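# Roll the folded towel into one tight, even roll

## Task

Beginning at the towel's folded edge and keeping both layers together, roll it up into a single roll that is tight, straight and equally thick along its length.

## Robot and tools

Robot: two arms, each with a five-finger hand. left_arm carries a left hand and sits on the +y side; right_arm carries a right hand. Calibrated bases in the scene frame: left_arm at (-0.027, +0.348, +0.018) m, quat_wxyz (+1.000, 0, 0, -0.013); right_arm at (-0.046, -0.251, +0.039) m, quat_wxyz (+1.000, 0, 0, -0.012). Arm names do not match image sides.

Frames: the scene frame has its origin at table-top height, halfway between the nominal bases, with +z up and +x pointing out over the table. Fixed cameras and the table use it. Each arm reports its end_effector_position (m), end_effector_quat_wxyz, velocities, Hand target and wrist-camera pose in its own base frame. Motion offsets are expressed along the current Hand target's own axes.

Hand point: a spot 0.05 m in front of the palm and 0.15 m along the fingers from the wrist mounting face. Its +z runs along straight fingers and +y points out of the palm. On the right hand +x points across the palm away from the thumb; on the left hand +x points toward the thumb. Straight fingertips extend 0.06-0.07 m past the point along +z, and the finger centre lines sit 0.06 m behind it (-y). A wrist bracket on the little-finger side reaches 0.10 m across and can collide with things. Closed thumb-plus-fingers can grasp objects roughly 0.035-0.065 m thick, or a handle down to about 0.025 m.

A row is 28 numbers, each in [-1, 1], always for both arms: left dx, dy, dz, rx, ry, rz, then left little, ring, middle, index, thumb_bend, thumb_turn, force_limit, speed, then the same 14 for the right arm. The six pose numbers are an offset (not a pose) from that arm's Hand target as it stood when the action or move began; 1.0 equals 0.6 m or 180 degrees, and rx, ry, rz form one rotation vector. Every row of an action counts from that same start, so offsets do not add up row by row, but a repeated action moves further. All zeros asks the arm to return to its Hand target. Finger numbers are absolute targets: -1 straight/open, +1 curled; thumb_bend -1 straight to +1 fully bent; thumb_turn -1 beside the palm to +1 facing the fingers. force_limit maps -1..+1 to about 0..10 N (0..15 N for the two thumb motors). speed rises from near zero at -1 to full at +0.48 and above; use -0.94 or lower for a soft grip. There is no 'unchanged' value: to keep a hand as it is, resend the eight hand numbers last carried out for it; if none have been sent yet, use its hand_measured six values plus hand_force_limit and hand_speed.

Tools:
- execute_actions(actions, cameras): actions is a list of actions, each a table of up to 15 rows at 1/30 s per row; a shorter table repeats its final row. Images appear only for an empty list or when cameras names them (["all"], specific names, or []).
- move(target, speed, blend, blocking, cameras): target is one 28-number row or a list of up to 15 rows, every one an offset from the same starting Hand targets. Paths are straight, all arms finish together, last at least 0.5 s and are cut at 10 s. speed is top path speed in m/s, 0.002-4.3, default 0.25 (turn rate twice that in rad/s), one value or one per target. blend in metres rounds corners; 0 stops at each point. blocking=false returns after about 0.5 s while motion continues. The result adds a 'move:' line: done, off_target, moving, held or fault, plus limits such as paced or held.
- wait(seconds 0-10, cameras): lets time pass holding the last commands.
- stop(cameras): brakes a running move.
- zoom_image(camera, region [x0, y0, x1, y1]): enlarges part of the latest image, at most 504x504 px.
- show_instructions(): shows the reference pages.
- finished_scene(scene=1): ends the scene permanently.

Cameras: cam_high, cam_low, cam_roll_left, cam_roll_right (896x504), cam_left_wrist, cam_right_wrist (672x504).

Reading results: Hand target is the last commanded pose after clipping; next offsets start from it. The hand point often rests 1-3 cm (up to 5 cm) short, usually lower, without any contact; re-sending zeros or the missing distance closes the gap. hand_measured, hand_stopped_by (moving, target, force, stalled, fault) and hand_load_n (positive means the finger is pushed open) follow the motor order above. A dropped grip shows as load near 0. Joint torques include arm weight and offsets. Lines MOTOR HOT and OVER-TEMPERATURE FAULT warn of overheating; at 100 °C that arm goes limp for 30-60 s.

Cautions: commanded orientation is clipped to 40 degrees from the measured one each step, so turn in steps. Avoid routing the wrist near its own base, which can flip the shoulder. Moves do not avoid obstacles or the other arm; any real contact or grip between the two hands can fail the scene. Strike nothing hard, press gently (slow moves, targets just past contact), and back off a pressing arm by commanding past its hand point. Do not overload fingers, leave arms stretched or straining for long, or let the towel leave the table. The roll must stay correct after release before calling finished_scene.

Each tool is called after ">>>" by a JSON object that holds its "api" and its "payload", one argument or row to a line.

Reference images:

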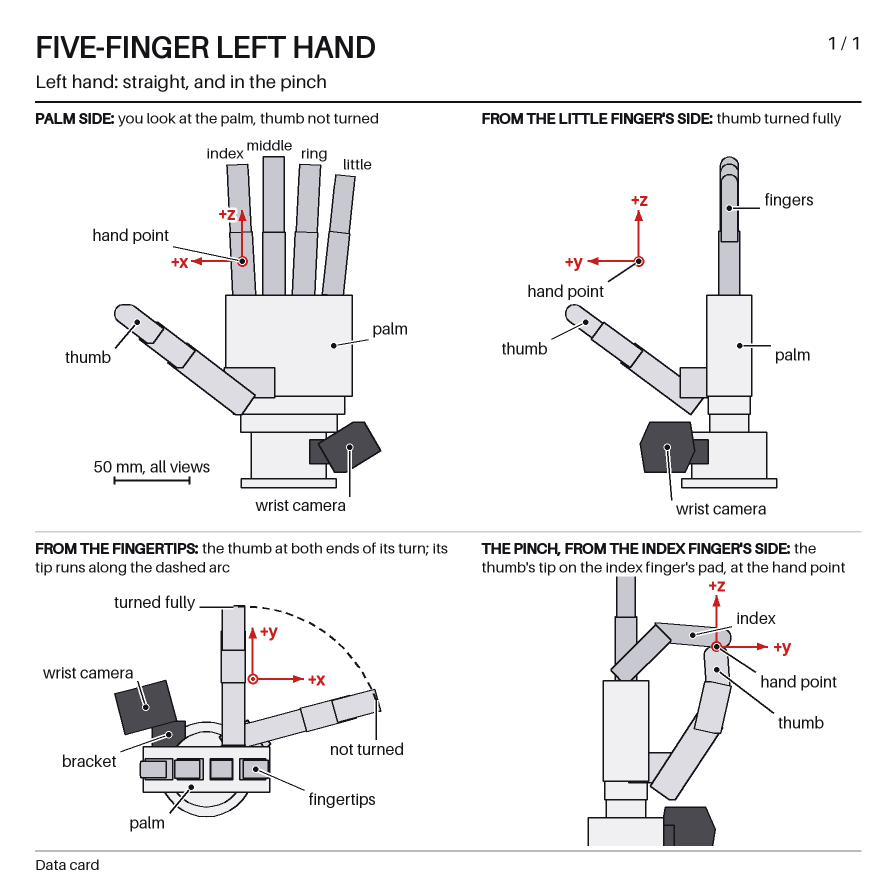

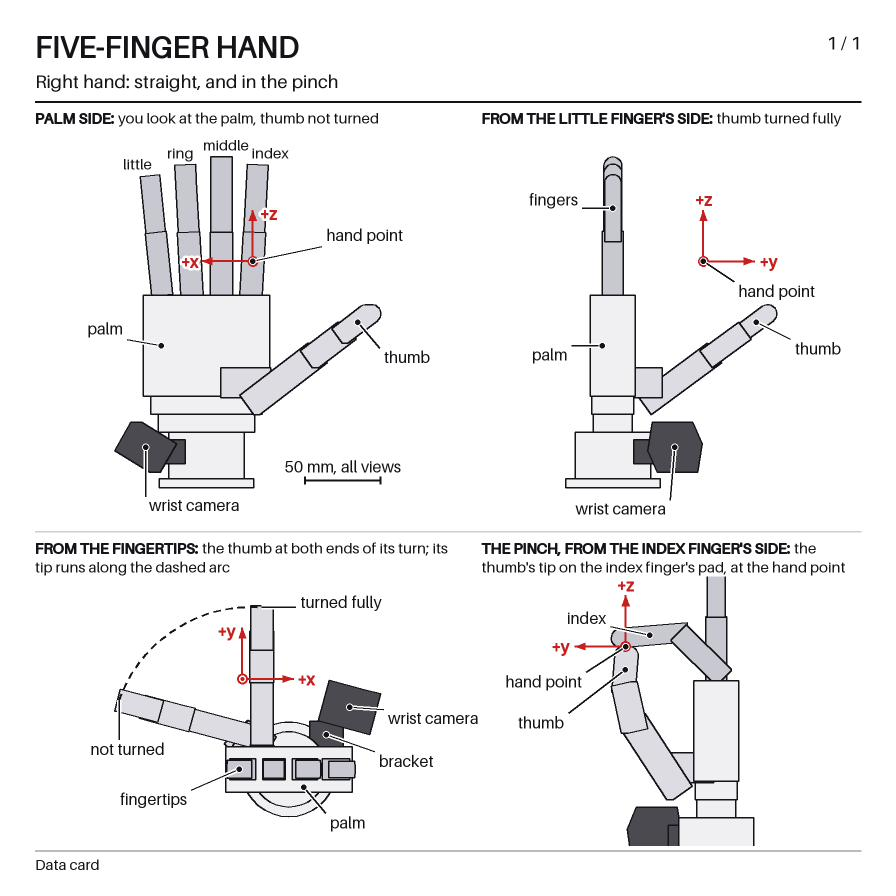

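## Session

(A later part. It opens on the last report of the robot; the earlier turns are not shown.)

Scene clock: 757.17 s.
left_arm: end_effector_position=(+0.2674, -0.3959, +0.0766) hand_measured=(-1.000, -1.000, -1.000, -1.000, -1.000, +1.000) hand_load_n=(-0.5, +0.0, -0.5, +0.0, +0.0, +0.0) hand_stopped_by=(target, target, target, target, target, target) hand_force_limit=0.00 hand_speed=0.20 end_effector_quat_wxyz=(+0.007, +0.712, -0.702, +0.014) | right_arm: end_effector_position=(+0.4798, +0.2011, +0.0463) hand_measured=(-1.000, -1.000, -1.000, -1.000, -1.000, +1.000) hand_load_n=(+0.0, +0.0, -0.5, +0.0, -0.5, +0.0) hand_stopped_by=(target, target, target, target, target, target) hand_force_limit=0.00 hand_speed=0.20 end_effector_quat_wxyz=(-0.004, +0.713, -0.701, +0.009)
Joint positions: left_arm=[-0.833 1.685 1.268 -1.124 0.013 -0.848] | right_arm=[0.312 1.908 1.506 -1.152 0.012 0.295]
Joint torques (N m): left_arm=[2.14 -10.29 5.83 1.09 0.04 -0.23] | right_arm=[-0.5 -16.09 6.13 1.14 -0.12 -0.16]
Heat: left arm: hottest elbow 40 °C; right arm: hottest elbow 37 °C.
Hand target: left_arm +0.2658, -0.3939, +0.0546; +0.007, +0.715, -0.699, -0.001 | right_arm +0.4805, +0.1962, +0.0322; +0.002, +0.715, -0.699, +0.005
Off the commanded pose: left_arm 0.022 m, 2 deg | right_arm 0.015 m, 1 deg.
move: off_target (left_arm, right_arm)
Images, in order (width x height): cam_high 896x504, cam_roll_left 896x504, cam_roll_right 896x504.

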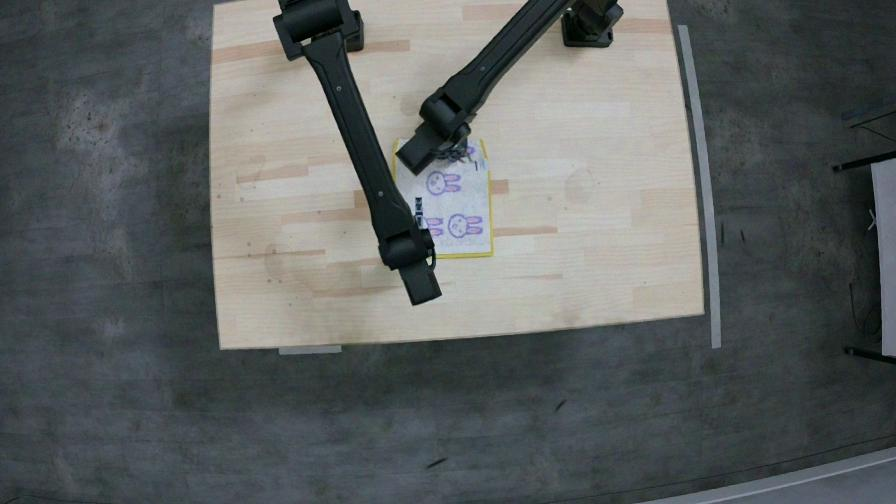

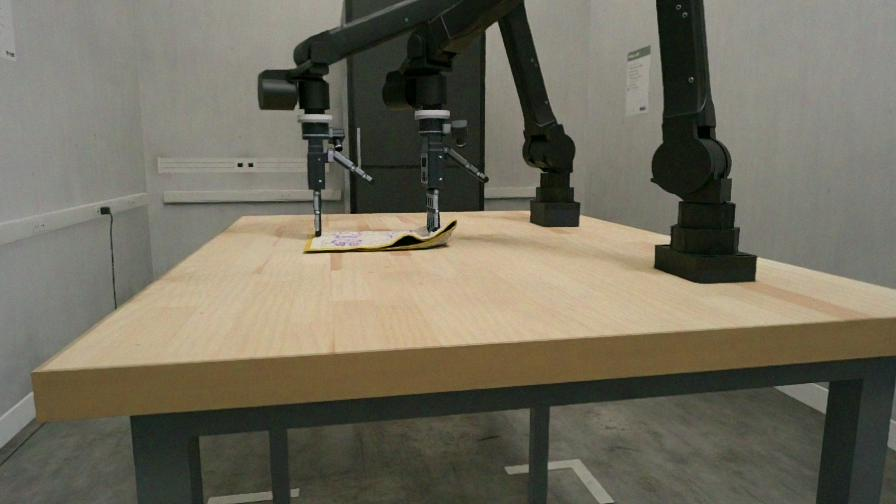

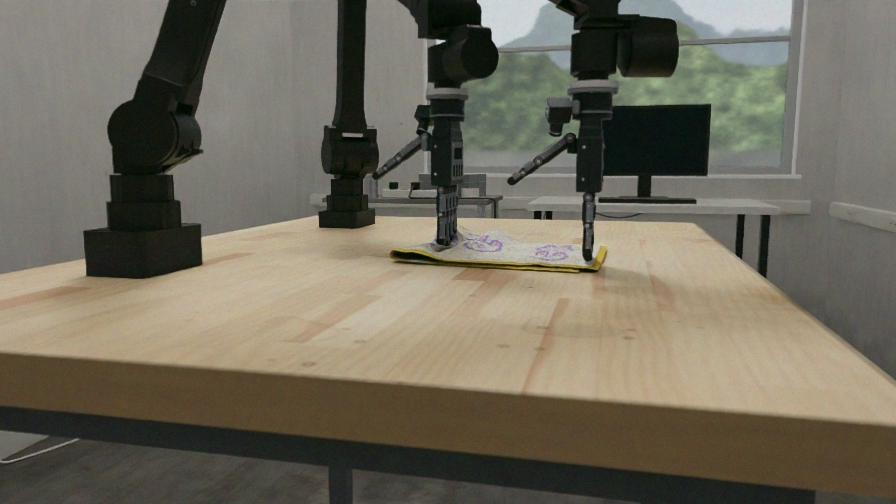

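>>> {"api": "move", "payload": {
  "target": [
    [0.0,0.065,0.01,0,0,0,-1,-1,-1,-1,-1,1,0,0.2,0,-0.01,0.0,0,0,0,-1,-1,-1,-1,-1,1,0,0.2]
  ],
  "speed": [0.1],
  "cameras": ["cam_high","cam_roll_right","cam_roll_left"]
}}

>>> {"api": "zoom_image", "payload": {
  "camera": "cam_high",
  "region": [360, 100, 520, 270]
}}

>>> {"api": "zoom_image", "payload": {
  "camera": "cam_roll_right",
  "region": [360, 150, 640, 290]
}}

>>> {"api": "zoom_image", "payload": {
  "camera": "cam_roll_left",
  "region": [290, 150, 490, 270]
}}

Scene clock: 759.67 s.
left_arm: end_effector_position=(+0.2467, -0.4001, +0.0734) hand_measured=(-1.000, -1.000, -1.000, -1.000, -1.000, +1.000) hand_load_n=(-0.5, +0.0, +0.0, +0.0, +0.0, +0.0) hand_stopped_by=(target, target, target, target, target, target) hand_force_limit=0.00 hand_speed=0.20 end_effector_quat_wxyz=(+0.003, +0.719, -0.694, +0.029) | right_arm: end_effector_position=(+0.4794, +0.2005, +0.0434) hand_measured=(-1.000, -1.000, -1.000, -1.000, -1.000, +1.000) hand_load_n=(+0.0, +0.0, -0.5, +0.0, +0.0, +0.0) hand_stopped_by=(target, target, target, target, target, target) hand_force_limit=0.00 hand_speed=0.20 end_effector_quat_wxyz=(-0.002, +0.714, -0.701, +0.007)
Joint positions: left_arm=[-0.876 1.641 1.204 -1.075 0 -0.91] | right_arm=[0.311 1.914 1.506 -1.152 0.01 0.292]
Joint torques (N m): left_arm=[0.73 -10.05 4.44 0.46 0.6 -0.22] | right_arm=[0.03 -15.38 7.43 0.72 -0.01 -0.15]
Heat: left arm: hottest elbow 40 °C; right arm: hottest elbow 37 °C.
Hand target: left_arm +0.2267, -0.3948, +0.0489; +0.007, +0.715, -0.699, -0.001 | right_arm +0.4865, +0.1964, +0.0322; +0.002, +0.715, -0.699, +0.005
Off the commanded pose: left_arm 0.032 m, 4 deg | right_arm 0.014 m, 1 deg.
move: off_target (left_arm, right_arm)
Images, in order (width x height): cam_high 896x504, cam_roll_left 896x504, cam_roll_right 896x504.

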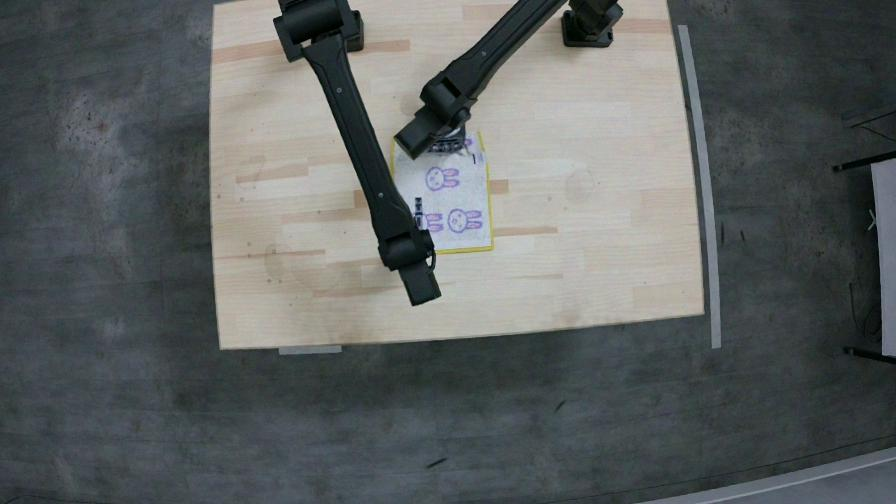

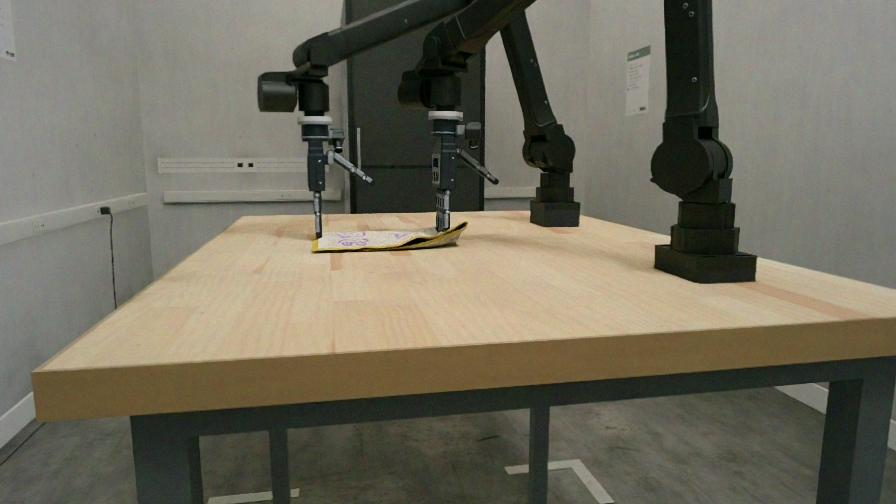

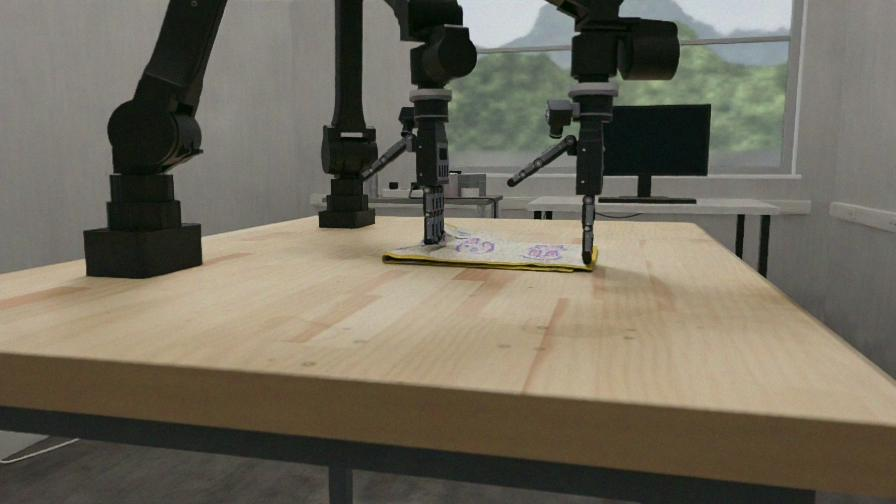

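Scaled by 2.965 from the camera's 896x504 image, which has a finer 1280x720 frame.

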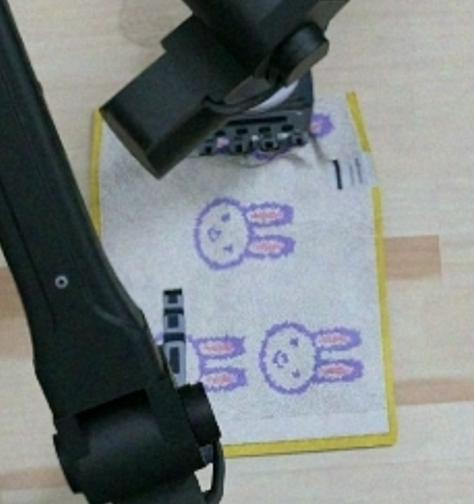

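Scaled by 1.800 from the camera's 896x504 image, which has a finer 1280x720 frame.

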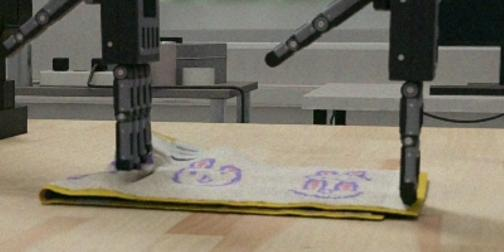

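Scaled by 2.520 from the camera's 896x504 image, which has a finer 1280x720 frame.

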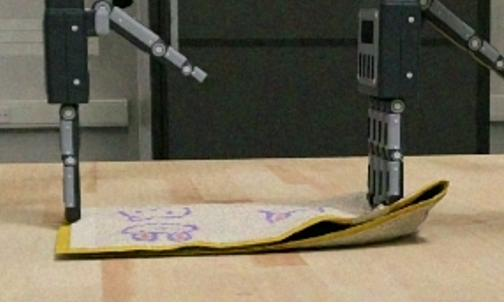

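>>> {"api": "move", "payload": {
  "target": [
    [0.0,-0.033,-0.06,0,0,0,-1,-1,-1,-1,-1,1,0,0.2,0,0.01,-0.06,0,0,0,-1,-1,-1,-1,-1,1,0,0.2],
    [0.0,-0.033,-0.17,0,0,0,-1,-1,-1,-1,-1,1,0,0.2,0,0.01,-0.15,0,0,0,-1,-1,-1,-1,-1,1,0,0.2]
  ],
  "speed": [0.12,0.25],
  "blend": 0.01,
  "cameras": ["cam_high","cam_roll_right","cam_roll_left"]
}}

>>> {"api": "zoom_image", "payload": {
  "camera": "cam_high",
  "region": [360, 100, 520, 270]
}}

>>> {"api": "zoom_image", "payload": {
  "camera": "cam_roll_right",
  "region": [360, 150, 640, 290]
}}

>>> {"api": "zoom_image", "payload": {
  "camera": "cam_roll_left",
  "region": [290, 150, 490, 270]
}}

Scene clock: 762.67 s.
left_arm: end_effector_position=(+0.2339, -0.3852, +0.1326) hand_measured=(-1.000, -1.000, -1.000, -1.000, -1.000, +1.000) hand_load_n=(+0.0, +0.0, +0.0, +0.0, +0.0, +0.0) hand_stopped_by=(target, target, target, target, target, target) hand_force_limit=0.00 hand_speed=0.20 end_effector_quat_wxyz=(+0.004, +0.714, -0.699, -0.020) | right_arm: end_effector_position=(+0.4689, +0.1971, +0.1181) hand_measured=(-1.000, -1.000, -1.000, -1.000, -1.000, +1.000) hand_load_n=(+0.0, +0.5, +0.0, +0.0, +0.0, +0.0) hand_stopped_by=(target, target, target, target, target, target) hand_force_limit=0.00 hand_speed=0.20 end_effector_quat_wxyz=(+0.006, +0.714, -0.701, +0.003)
Joint positions: left_arm=[-0.872 1.606 1.322 -1.326 0.011 -0.893] | right_arm=[0.311 1.836 1.594 -1.336 0.01 0.292]
Joint torques (N m): left_arm=[3.08 -12.22 10.7 -0.25 0.11 -0.11] | right_arm=[0.09 -16.21 9.57 0.05 -0.07 -0.09]
Heat: left arm: hottest elbow 40 °C; right arm: hottest elbow 37 °C.
Hand target: left_arm +0.2476, -0.3936, +0.1509; +0.007, +0.715, -0.699, -0.001 | right_arm +0.4801, +0.1971, +0.1223; +0.002, +0.715, -0.699, +0.005
Off the commanded pose: left_arm 0.024 m, 2 deg | right_arm 0.012 m, 1 deg.
move: off_target (left_arm, right_arm)
Images, in order (width x height): cam_high 896x504, cam_roll_left 896x504, cam_roll_right 896x504.

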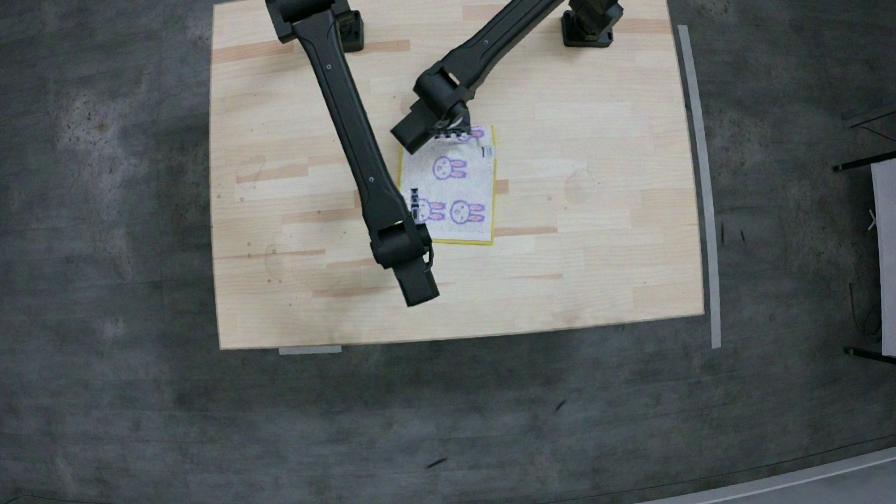

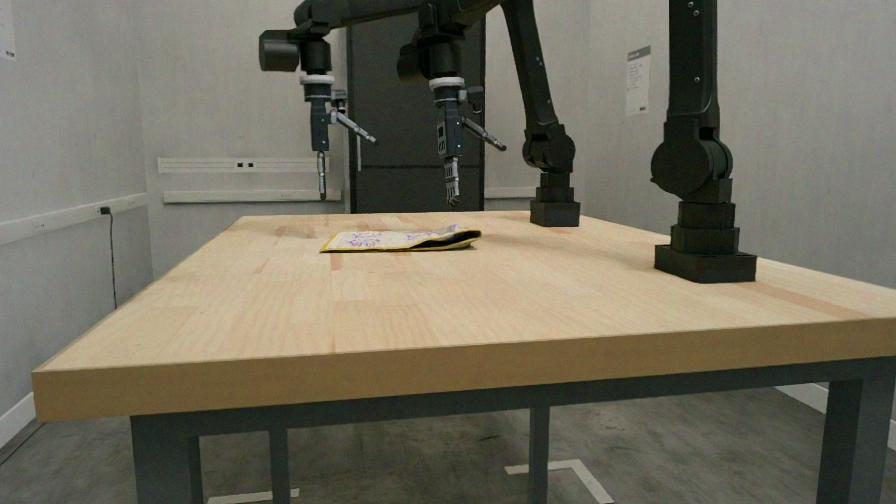

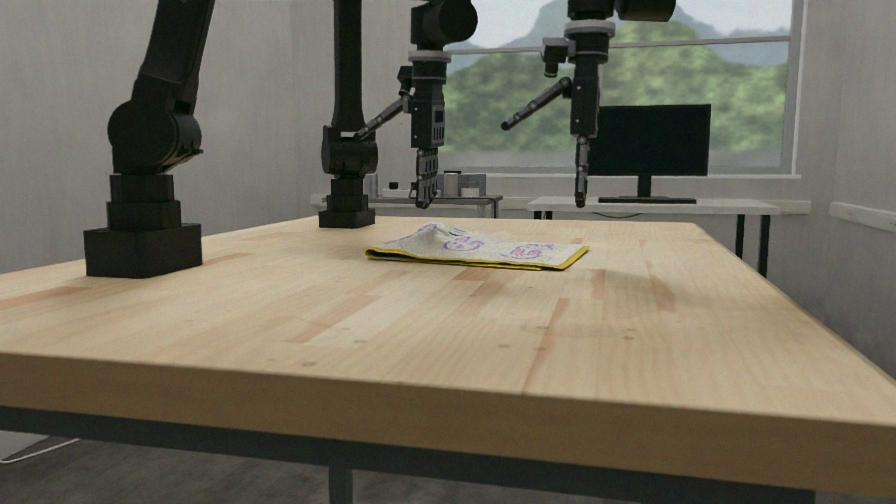

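Scaled by 2.965 from the camera's 896x504 image, which has a finer 1280x720 frame.

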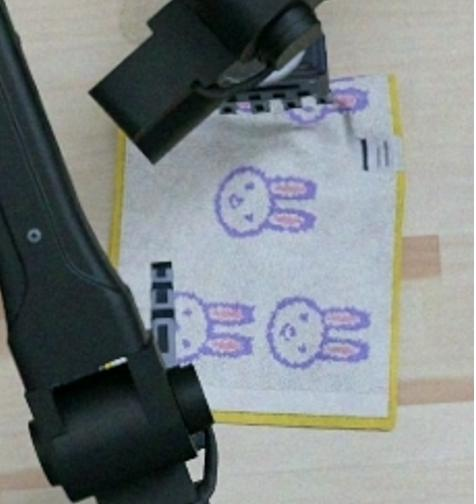

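Scaled by 1.800 from the camera's 896x504 image, which has a finer 1280x720 frame.

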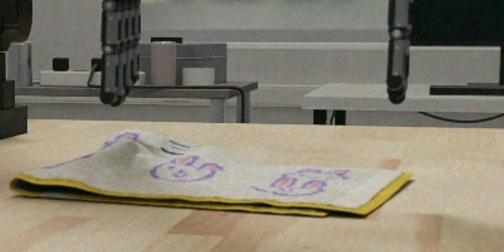

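Scaled by 2.520 from the camera's 896x504 image, which has a finer 1280x720 frame.

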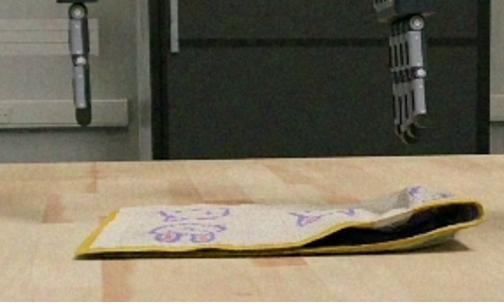

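>>> {"api": "move", "payload": {
  "target": [
    [0,0,0,0,0,0,-1,-1,-1,-1,-1,1,0,0.2,0.22,0.133,-0.03,0,0,0,-1,-1,-1,-1,-1,1,0,0.2],
    [-0.0073,-0.148,0,0,0,0,-1,-1,-1,-1,-1,1,0,0.2,0.22,0.133,-0.03,0,0,0,-1,-1,-1,-1,-1,1,0,0.2],
    [-0.0073,-0.148,0.16,0,0,0,-1,-1,-1,-1,-1,1,0,0.2,0.22,0.133,-0.03,0,0,0,-1,-1,-1,-1,-1,1,0,0.2],
    [0.0052,-0.1565,0.16,0,0,-0.0417,-1,-1,-1,-1,-1,1,0,0.2,0.22,0.133,-0.03,0,0,0,-1,-1,-1,-1,-1,1,0,0.2]
  ],
  "speed": [0.25,0.2,0.12,0.1],
  "blend": [0.01,0.01,0,0],
  "cameras": ["cam_high"]
}}

>>> {"api": "zoom_image", "payload": {
  "camera": "cam_high",
  "region": [360, 100, 520, 270]
}}

Scene clock: 770.60 s.
left_arm: end_effector_position=(+0.3408, -0.3937, +0.0741) hand_measured=(-1.000, -1.000, -1.000, -1.000, -1.000, +1.000) hand_load_n=(+0.0, +0.0, -1.0, +0.0, +0.0, +0.0) hand_stopped_by=(target, target, target, target, target, target) hand_force_limit=0.00 hand_speed=0.20 end_effector_quat_wxyz=(+0.006, +0.756, -0.654, +0.010) | right_arm: end_effector_position=(+0.4045, +0.0655, +0.1454) hand_measured=(-1.000, -1.000, -1.000, -1.000, -1.000, +1.000) hand_load_n=(+0.0, +0.0, +0.0, +0.0, +0.0, +0.0) hand_stopped_by=(target, target, target, target, target, target) hand_force_limit=0.00 hand_speed=0.20 end_effector_quat_wxyz=(+0.002, +0.711, -0.703, +0.006)
Joint positions: left_arm=[-0.725 1.795 1.411 -1.168 0.011 -0.87] | right_arm=[0.082 1.585 1.336 -1.318 0.012 0.07]
Joint torques (N m): left_arm=[2.08 -11.81 6.45 1.1 0.11 -0.23] | right_arm=[0.15 -13.68 6.09 0.98 -0.15 -0.12]
Heat: left arm: hottest elbow 40 °C; right arm: hottest elbow 38 °C.
Hand target: left_arm +0.3405, -0.3953, +0.0539; +0.007, +0.760, -0.650, -0.001 | right_arm +0.4032, +0.0635, +0.1411; +0.002, +0.715, -0.699, +0.005
Off the commanded pose: left_arm 0.020 m, 1 deg | right_arm 0.005 m, 1 deg.
move: off_target (left_arm)
Images, in order (width x height): cam_high 896x504.

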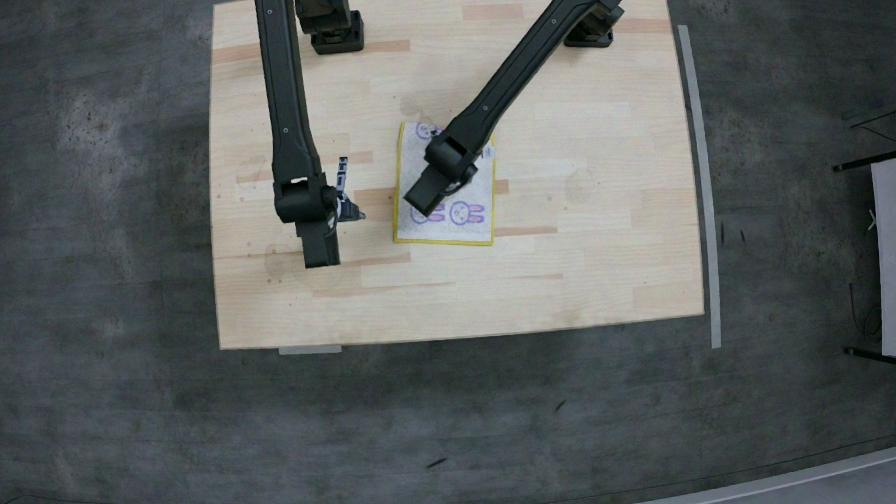

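Scaled by 2.965 from the camera's 896x504 image, which has a finer 1280x720 frame.

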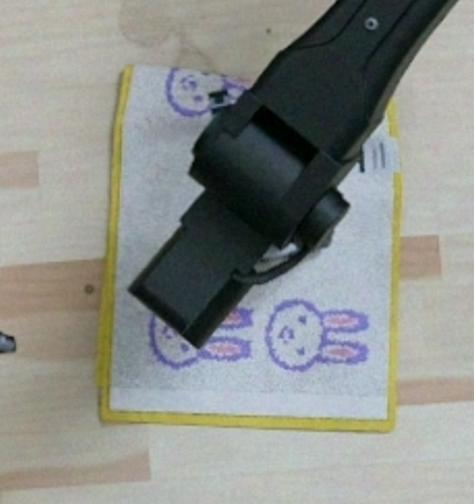

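>>> {"api": "move", "payload": {
  "target": [
    [0.0125,-0.0085,0.02,0,0,-0.0417,-1,-1,-1,-1,-1,1,0,0.2,0,0,0,0,0,0,-1,-1,-1,-1,-1,1,0,0.2]
  ],
  "speed": [0.1],
  "cameras": ["cam_high"]
}}

>>> {"api": "zoom_image", "payload": {
  "camera": "cam_high",
  "region": [360, 100, 520, 270]
}}

Scene clock: 774.10 s.
left_arm: end_effector_position=(+0.3507, -0.4046, +0.0736) hand_measured=(-1.000, -1.000, -1.000, -1.000, -1.000, +1.000) hand_load_n=(+0.0, +0.0, -1.5, +0.0, +0.0, +0.0) hand_stopped_by=(target, target, target, target, target, target) hand_force_limit=0.00 hand_speed=0.20 end_effector_quat_wxyz=(+0.008, +0.797, -0.603, +0.021) | right_arm: end_effector_position=(+0.4045, +0.0655, +0.1454) hand_measured=(-1.000, -1.000, -1.000, -1.000, -1.000, +1.000) hand_load_n=(+0.0, +0.0, +0.0, +0.0, -0.5, +0.0) hand_stopped_by=(target, target, target, target, target, target) hand_force_limit=0.00 hand_speed=0.20 end_effector_quat_wxyz=(+0.002, +0.711, -0.703, +0.006)
Joint positions: left_arm=[-0.725 1.795 1.409 -1.142 0.012 -1] | right_arm=[0.082 1.585 1.336 -1.318 0.012 0.07]
Joint torques (N m): left_arm=[2.2 -11.11 5.53 1.2 0.07 -0.26] | right_arm=[-0.32 -13.39 6.09 0.92 -0.13 -0.12]
Heat: left arm: hottest elbow 40 °C; right arm: hottest elbow 38 °C.
Hand target: left_arm +0.3466, -0.4021, +0.0419; +0.007, +0.801, -0.599, -0.001 | right_arm +0.4032, +0.0635, +0.1411; +0.002, +0.715, -0.699, +0.005
Off the commanded pose: left_arm 0.032 m, 3 deg | right_arm 0.005 m, 1 deg.
move: off_target (left_arm)
Images, in order (width x height): cam_high 896x504.

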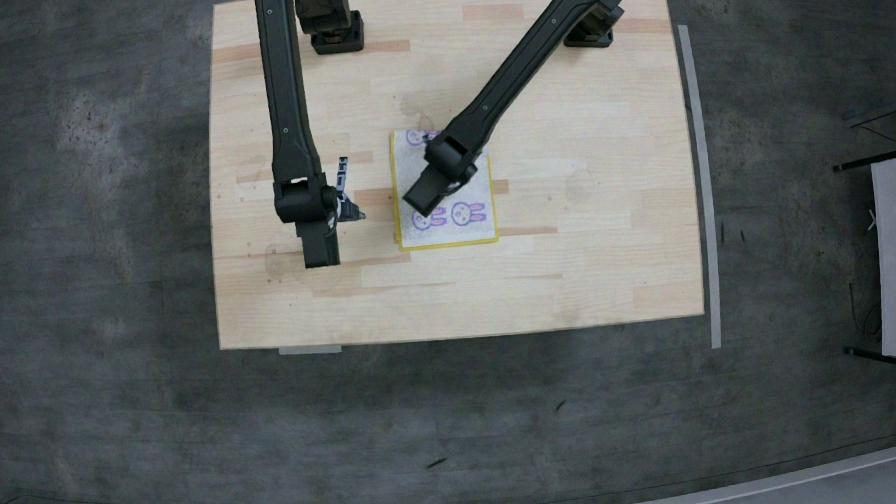

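Scaled by 2.965 from the camera's 896x504 image, which has a finer 1280x720 frame.

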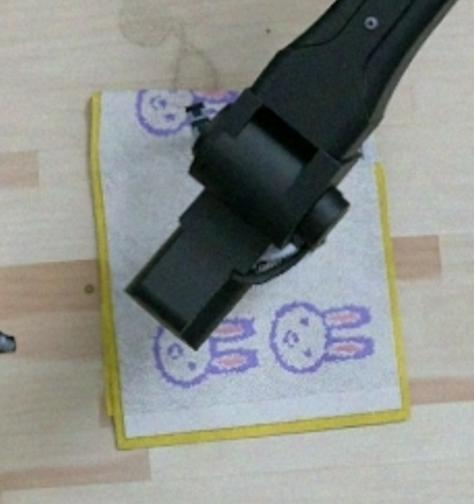

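>>> {"api": "move", "payload": {
  "target": [
    [0.0,-0.007,-0.05,0,0,0,-1,-1,-1,-1,-1,1,0,0.2,0,0,0,0,0,0,-1,-1,-1,-1,-1,1,0,0.2],
    [0.0,-0.007,-0.17,0,0,0,-1,-1,-1,-1,-1,1,0,0.2,0,0,0,0,0,0,-1,-1,-1,-1,-1,1,0,0.2],
    [-0.1,0.1,-0.17,0,0,0.0764,-1,-1,-1,-1,-1,1,0,0.2,0,0,0,0,0,0,-1,-1,-1,-1,-1,1,0,0.2]
  ],
  "speed": [0.1,0.15,0.3],
  "cameras": ["all"]
}}

>>> {"api": "zoom_image", "payload": {
  "camera": "cam_high",
  "region": [360, 100, 520, 270]
}}

>>> {"api": "zoom_image", "payload": {
  "camera": "cam_roll_right",
  "region": [340, 150, 620, 290]
}}

>>> {"api": "zoom_image", "payload": {
  "camera": "cam_roll_left",
  "region": [290, 150, 490, 270]
}}

Scene clock: 782.87 s.
left_arm: end_effector_position=(+0.2753, -0.3586, +0.1404) hand_measured=(-1.000, -1.000, -1.000, -1.000, -1.000, +1.000) hand_load_n=(+0.0, +0.0, +0.0, +0.0, +0.0, +0.0) hand_stopped_by=(target, target, target, target, target, target) hand_force_limit=0.00 hand_speed=0.20 end_effector_quat_wxyz=(+0.006, +0.729, -0.685, -0.011) | right_arm: end_effector_position=(+0.4045, +0.0655, +0.1454) hand_measured=(-1.000, -1.000, -1.000, -1.000, -1.000, +1.000) hand_load_n=(+0.0, +0.0, +0.0, +0.0, +0.0, +0.0) hand_stopped_by=(target, target, target, target, target, target) hand_force_limit=0.00 hand_speed=0.20 end_effector_quat_wxyz=(+0.002, +0.711, -0.703, +0.006)
Joint positions: left_arm=[-0.765 1.603 1.339 -1.328 0.013 -0.826] | right_arm=[0.082 1.585 1.336 -1.318 0.012 0.07]
Joint torques (N m): left_arm=[1.67 -12.98 7.04 0.55 0.06 -0.09] | right_arm=[-0.03 -12.92 6.06 0.91 -0.13 -0.14]
Heat: left arm: hottest elbow 40 °C; right arm: hottest elbow 38 °C.
Hand target: left_arm +0.2732, -0.3606, +0.1444; +0.007, +0.723, -0.691, -0.001 | right_arm +0.4032, +0.0635, +0.1411; +0.002, +0.715, -0.699, +0.005
Off the commanded pose: left_arm 0.005 m, 1 deg | right_arm 0.005 m, 1 deg.
move: done

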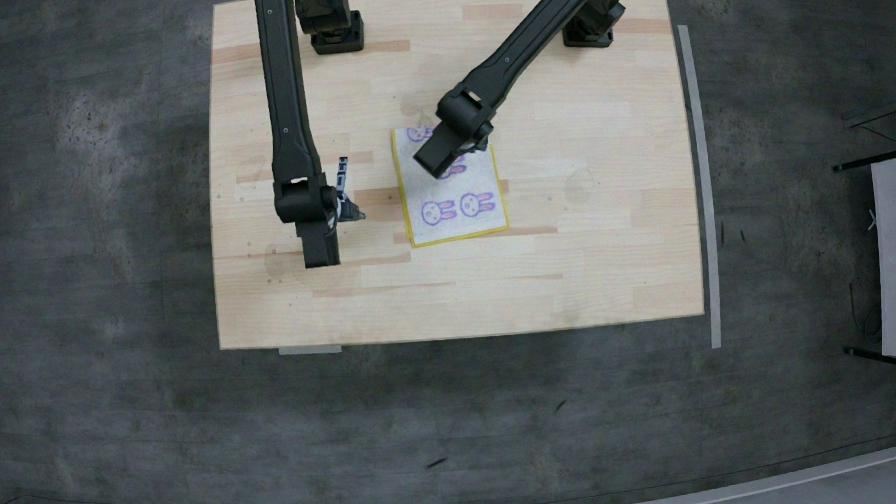

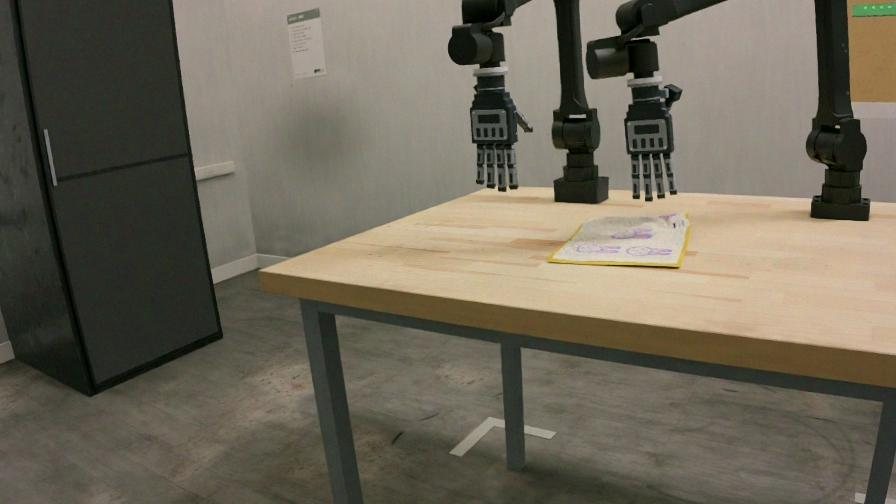

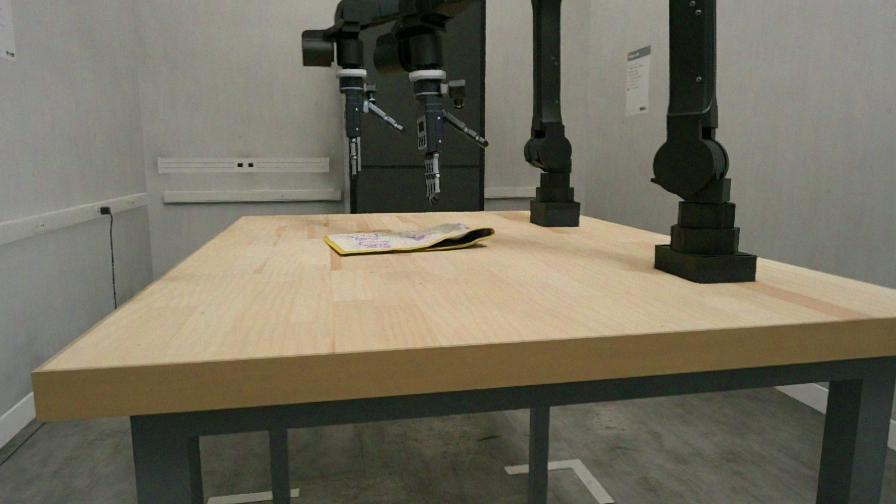

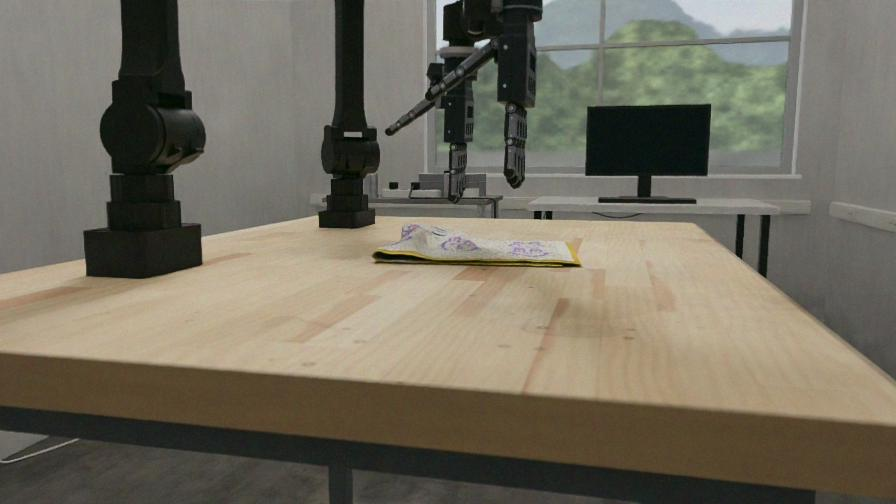

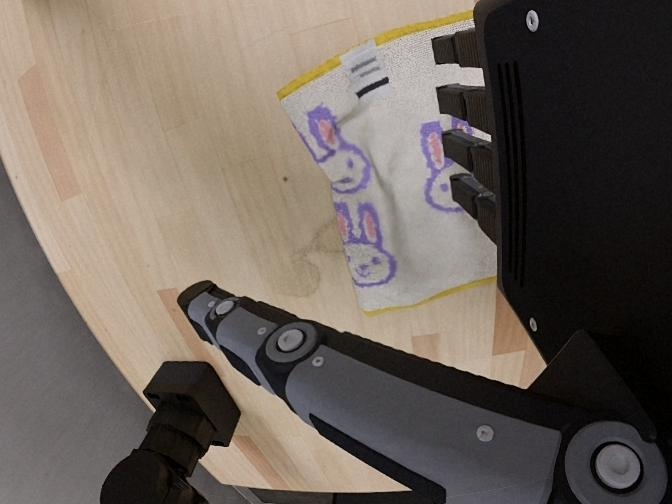

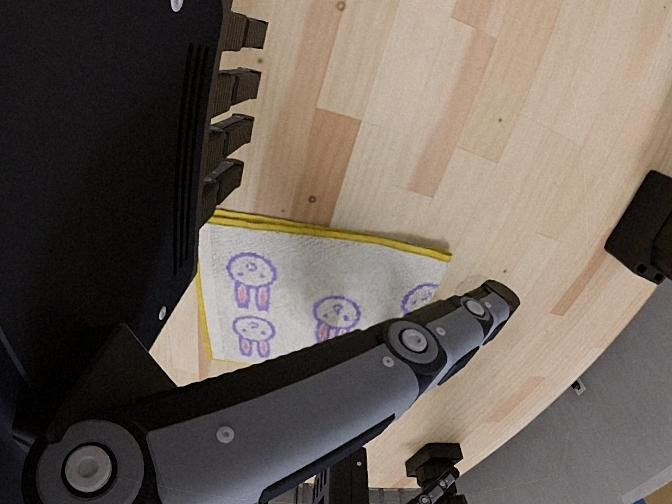

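Scaled by 2.965 from the camera's 896x504 image, which has a finer 1280x720 frame.

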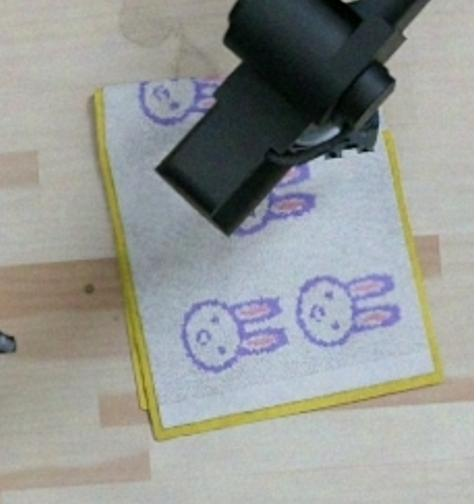

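Scaled by 1.800 from the camera's 896x504 image, which has a finer 1280x720 frame.

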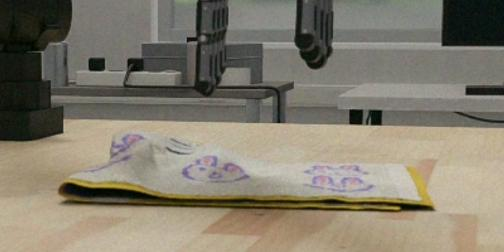

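Scaled by 2.520 from the camera's 896x504 image, which has a finer 1280x720 frame.

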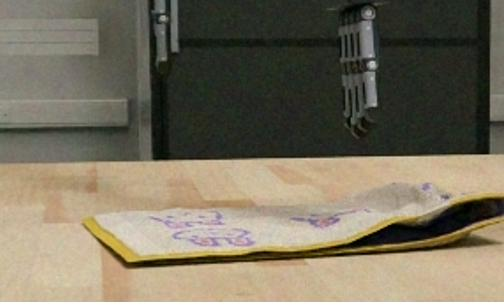

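>>> {"api": "move", "payload": {
  "target": [
    [0.0517,-0.098,0,0,0,0,-1,-1,-1,-1,-1,1,0,0.2,0,0,0,0,0,0,-1,-1,-1,-1,-1,1,0,0.2],
    [0.0517,-0.098,0.149,0,0,0,-1,-1,-1,-1,-1,1,0,0.2,0,0,0,0,0,0,-1,-1,-1,-1,-1,1,0,0.2],
    [0.0385,-0.0913,0.149,0,0,0.0406,-1,-1,-1,-1,-1,1,0,0.2,0,0,0,0,0,0,-1,-1,-1,-1,-1,1,0,0.2],
    [0.0385,-0.0913,0.12,0,0,0.0406,-1,-1,-1,-1,-1,1,0,0.2,0,0,0,0,0,0,-1,-1,-1,-1,-1,1,0,0.2],
    [0.0385,-0.0913,0.0,0,0,0.0406,-1,-1,-1,-1,-1,1,0,0.2,0,0,0,0,0,0,-1,-1,-1,-1,-1,1,0,0.2],
    [-0.06,0.0,0.0,0,0,0.006,-1,-1,-1,-1,-1,1,0,0.2,0,0,0,0,0,0,-1,-1,-1,-1,-1,1,0,0.2]
  ],
  "speed": [0.2,0.12,0.08,0.05,0.15,0.3],
  "cameras": ["cam_high","cam_roll_left","cam_roll_right"]
}}

>>> {"api": "zoom_image", "payload": {
  "camera": "cam_high",
  "region": [360, 100, 520, 270]
}}

>>> {"api": "zoom_image", "payload": {
  "camera": "cam_roll_right",
  "region": [340, 150, 620, 290]
}}

>>> {"api": "zoom_image", "payload": {
  "camera": "cam_roll_left",
  "region": [310, 150, 510, 270]
}}

Scene clock: 792.90 s.
left_arm: end_effector_position=(+0.2668, -0.3259, +0.1428) hand_measured=(-1.000, -1.000, -1.000, -1.000, -1.000, +1.000) hand_load_n=(+0.0, +0.0, +0.0, +0.0, +0.0, +0.0) hand_stopped_by=(target, target, target, target, target, target) hand_force_limit=0.00 hand_speed=0.20 end_effector_quat_wxyz=(+0.007, +0.709, -0.705, -0.008) | right_arm: end_effector_position=(+0.4045, +0.0655, +0.1454) hand_measured=(-1.000, -1.000, -1.000, -1.000, -1.000, +1.000) hand_load_n=(-0.5, +0.0, +0.0, +0.0, +0.0, +0.0) hand_stopped_by=(target, target, target, target, target, target) hand_force_limit=0.00 hand_speed=0.20 end_effector_quat_wxyz=(+0.002, +0.711, -0.703, +0.006)
Joint positions: left_arm=[-0.727 1.536 1.266 -1.318 0.013 -0.734] | right_arm=[0.082 1.585 1.336 -1.318 0.012 0.07]
Joint torques (N m): left_arm=[3.02 -11.52 7.09 0.59 0.06 -0.25] | right_arm=[-0.26 -13.45 6.2 0.9 -0.12 -0.16]
Heat: left arm: hottest elbow 40 °C; right arm: hottest elbow 38 °C.
Hand target: left_arm +0.2715, -0.3245, +0.1439; +0.007, +0.717, -0.698, -0.001 | right_arm +0.4032, +0.0635, +0.1411; +0.002, +0.715, -0.699, +0.005
Off the commanded pose: left_arm 0.005 m, 1 deg | right_arm 0.005 m, 1 deg.
move: done
Images, in order (width x height): cam_high 896x504, cam_roll_left 896x504, cam_roll_right 896x504.

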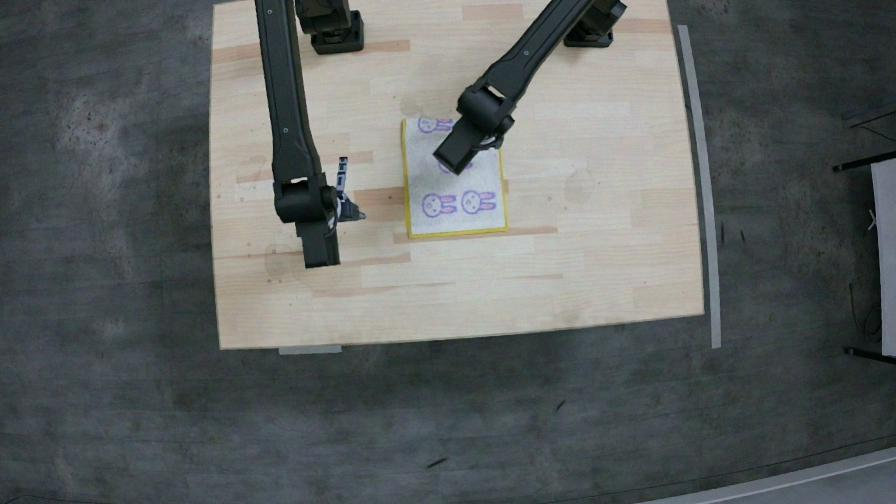

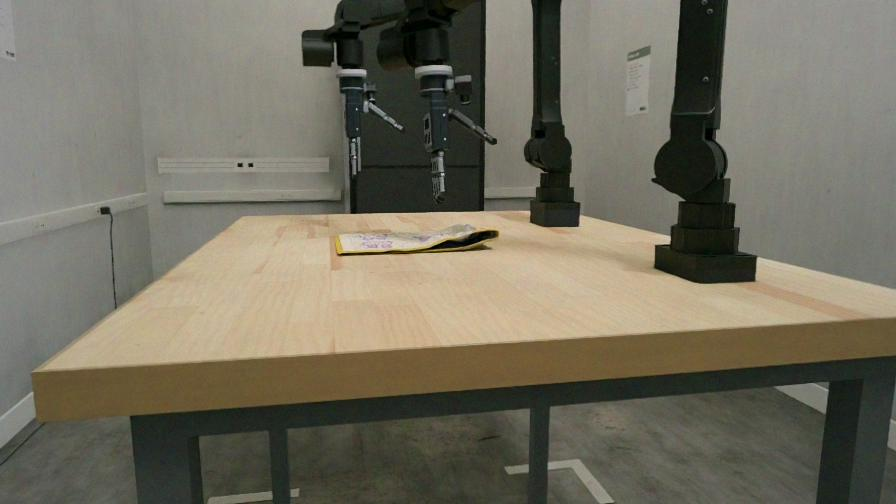

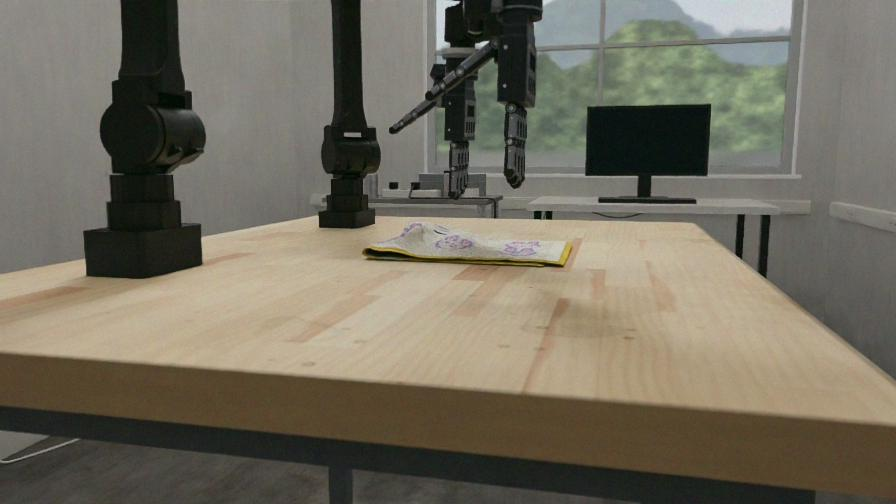

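Scaled by 2.965 from the camera's 896x504 image, which has a finer 1280x720 frame.

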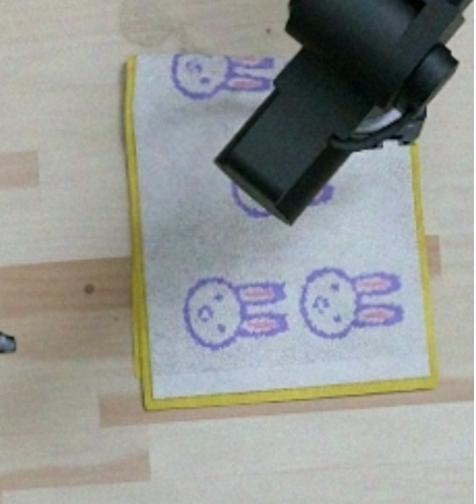

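Scaled by 1.800 from the camera's 896x504 image, which has a finer 1280x720 frame.

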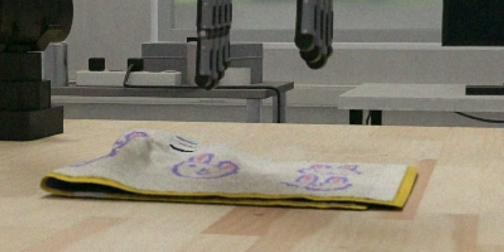

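Scaled by 2.520 from the camera's 896x504 image, which has a finer 1280x720 frame.

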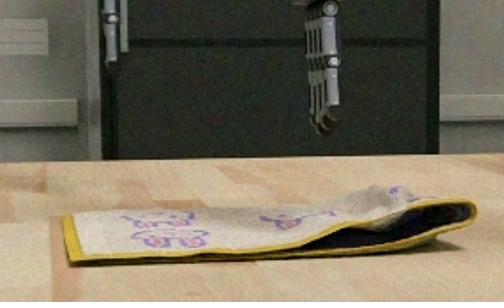

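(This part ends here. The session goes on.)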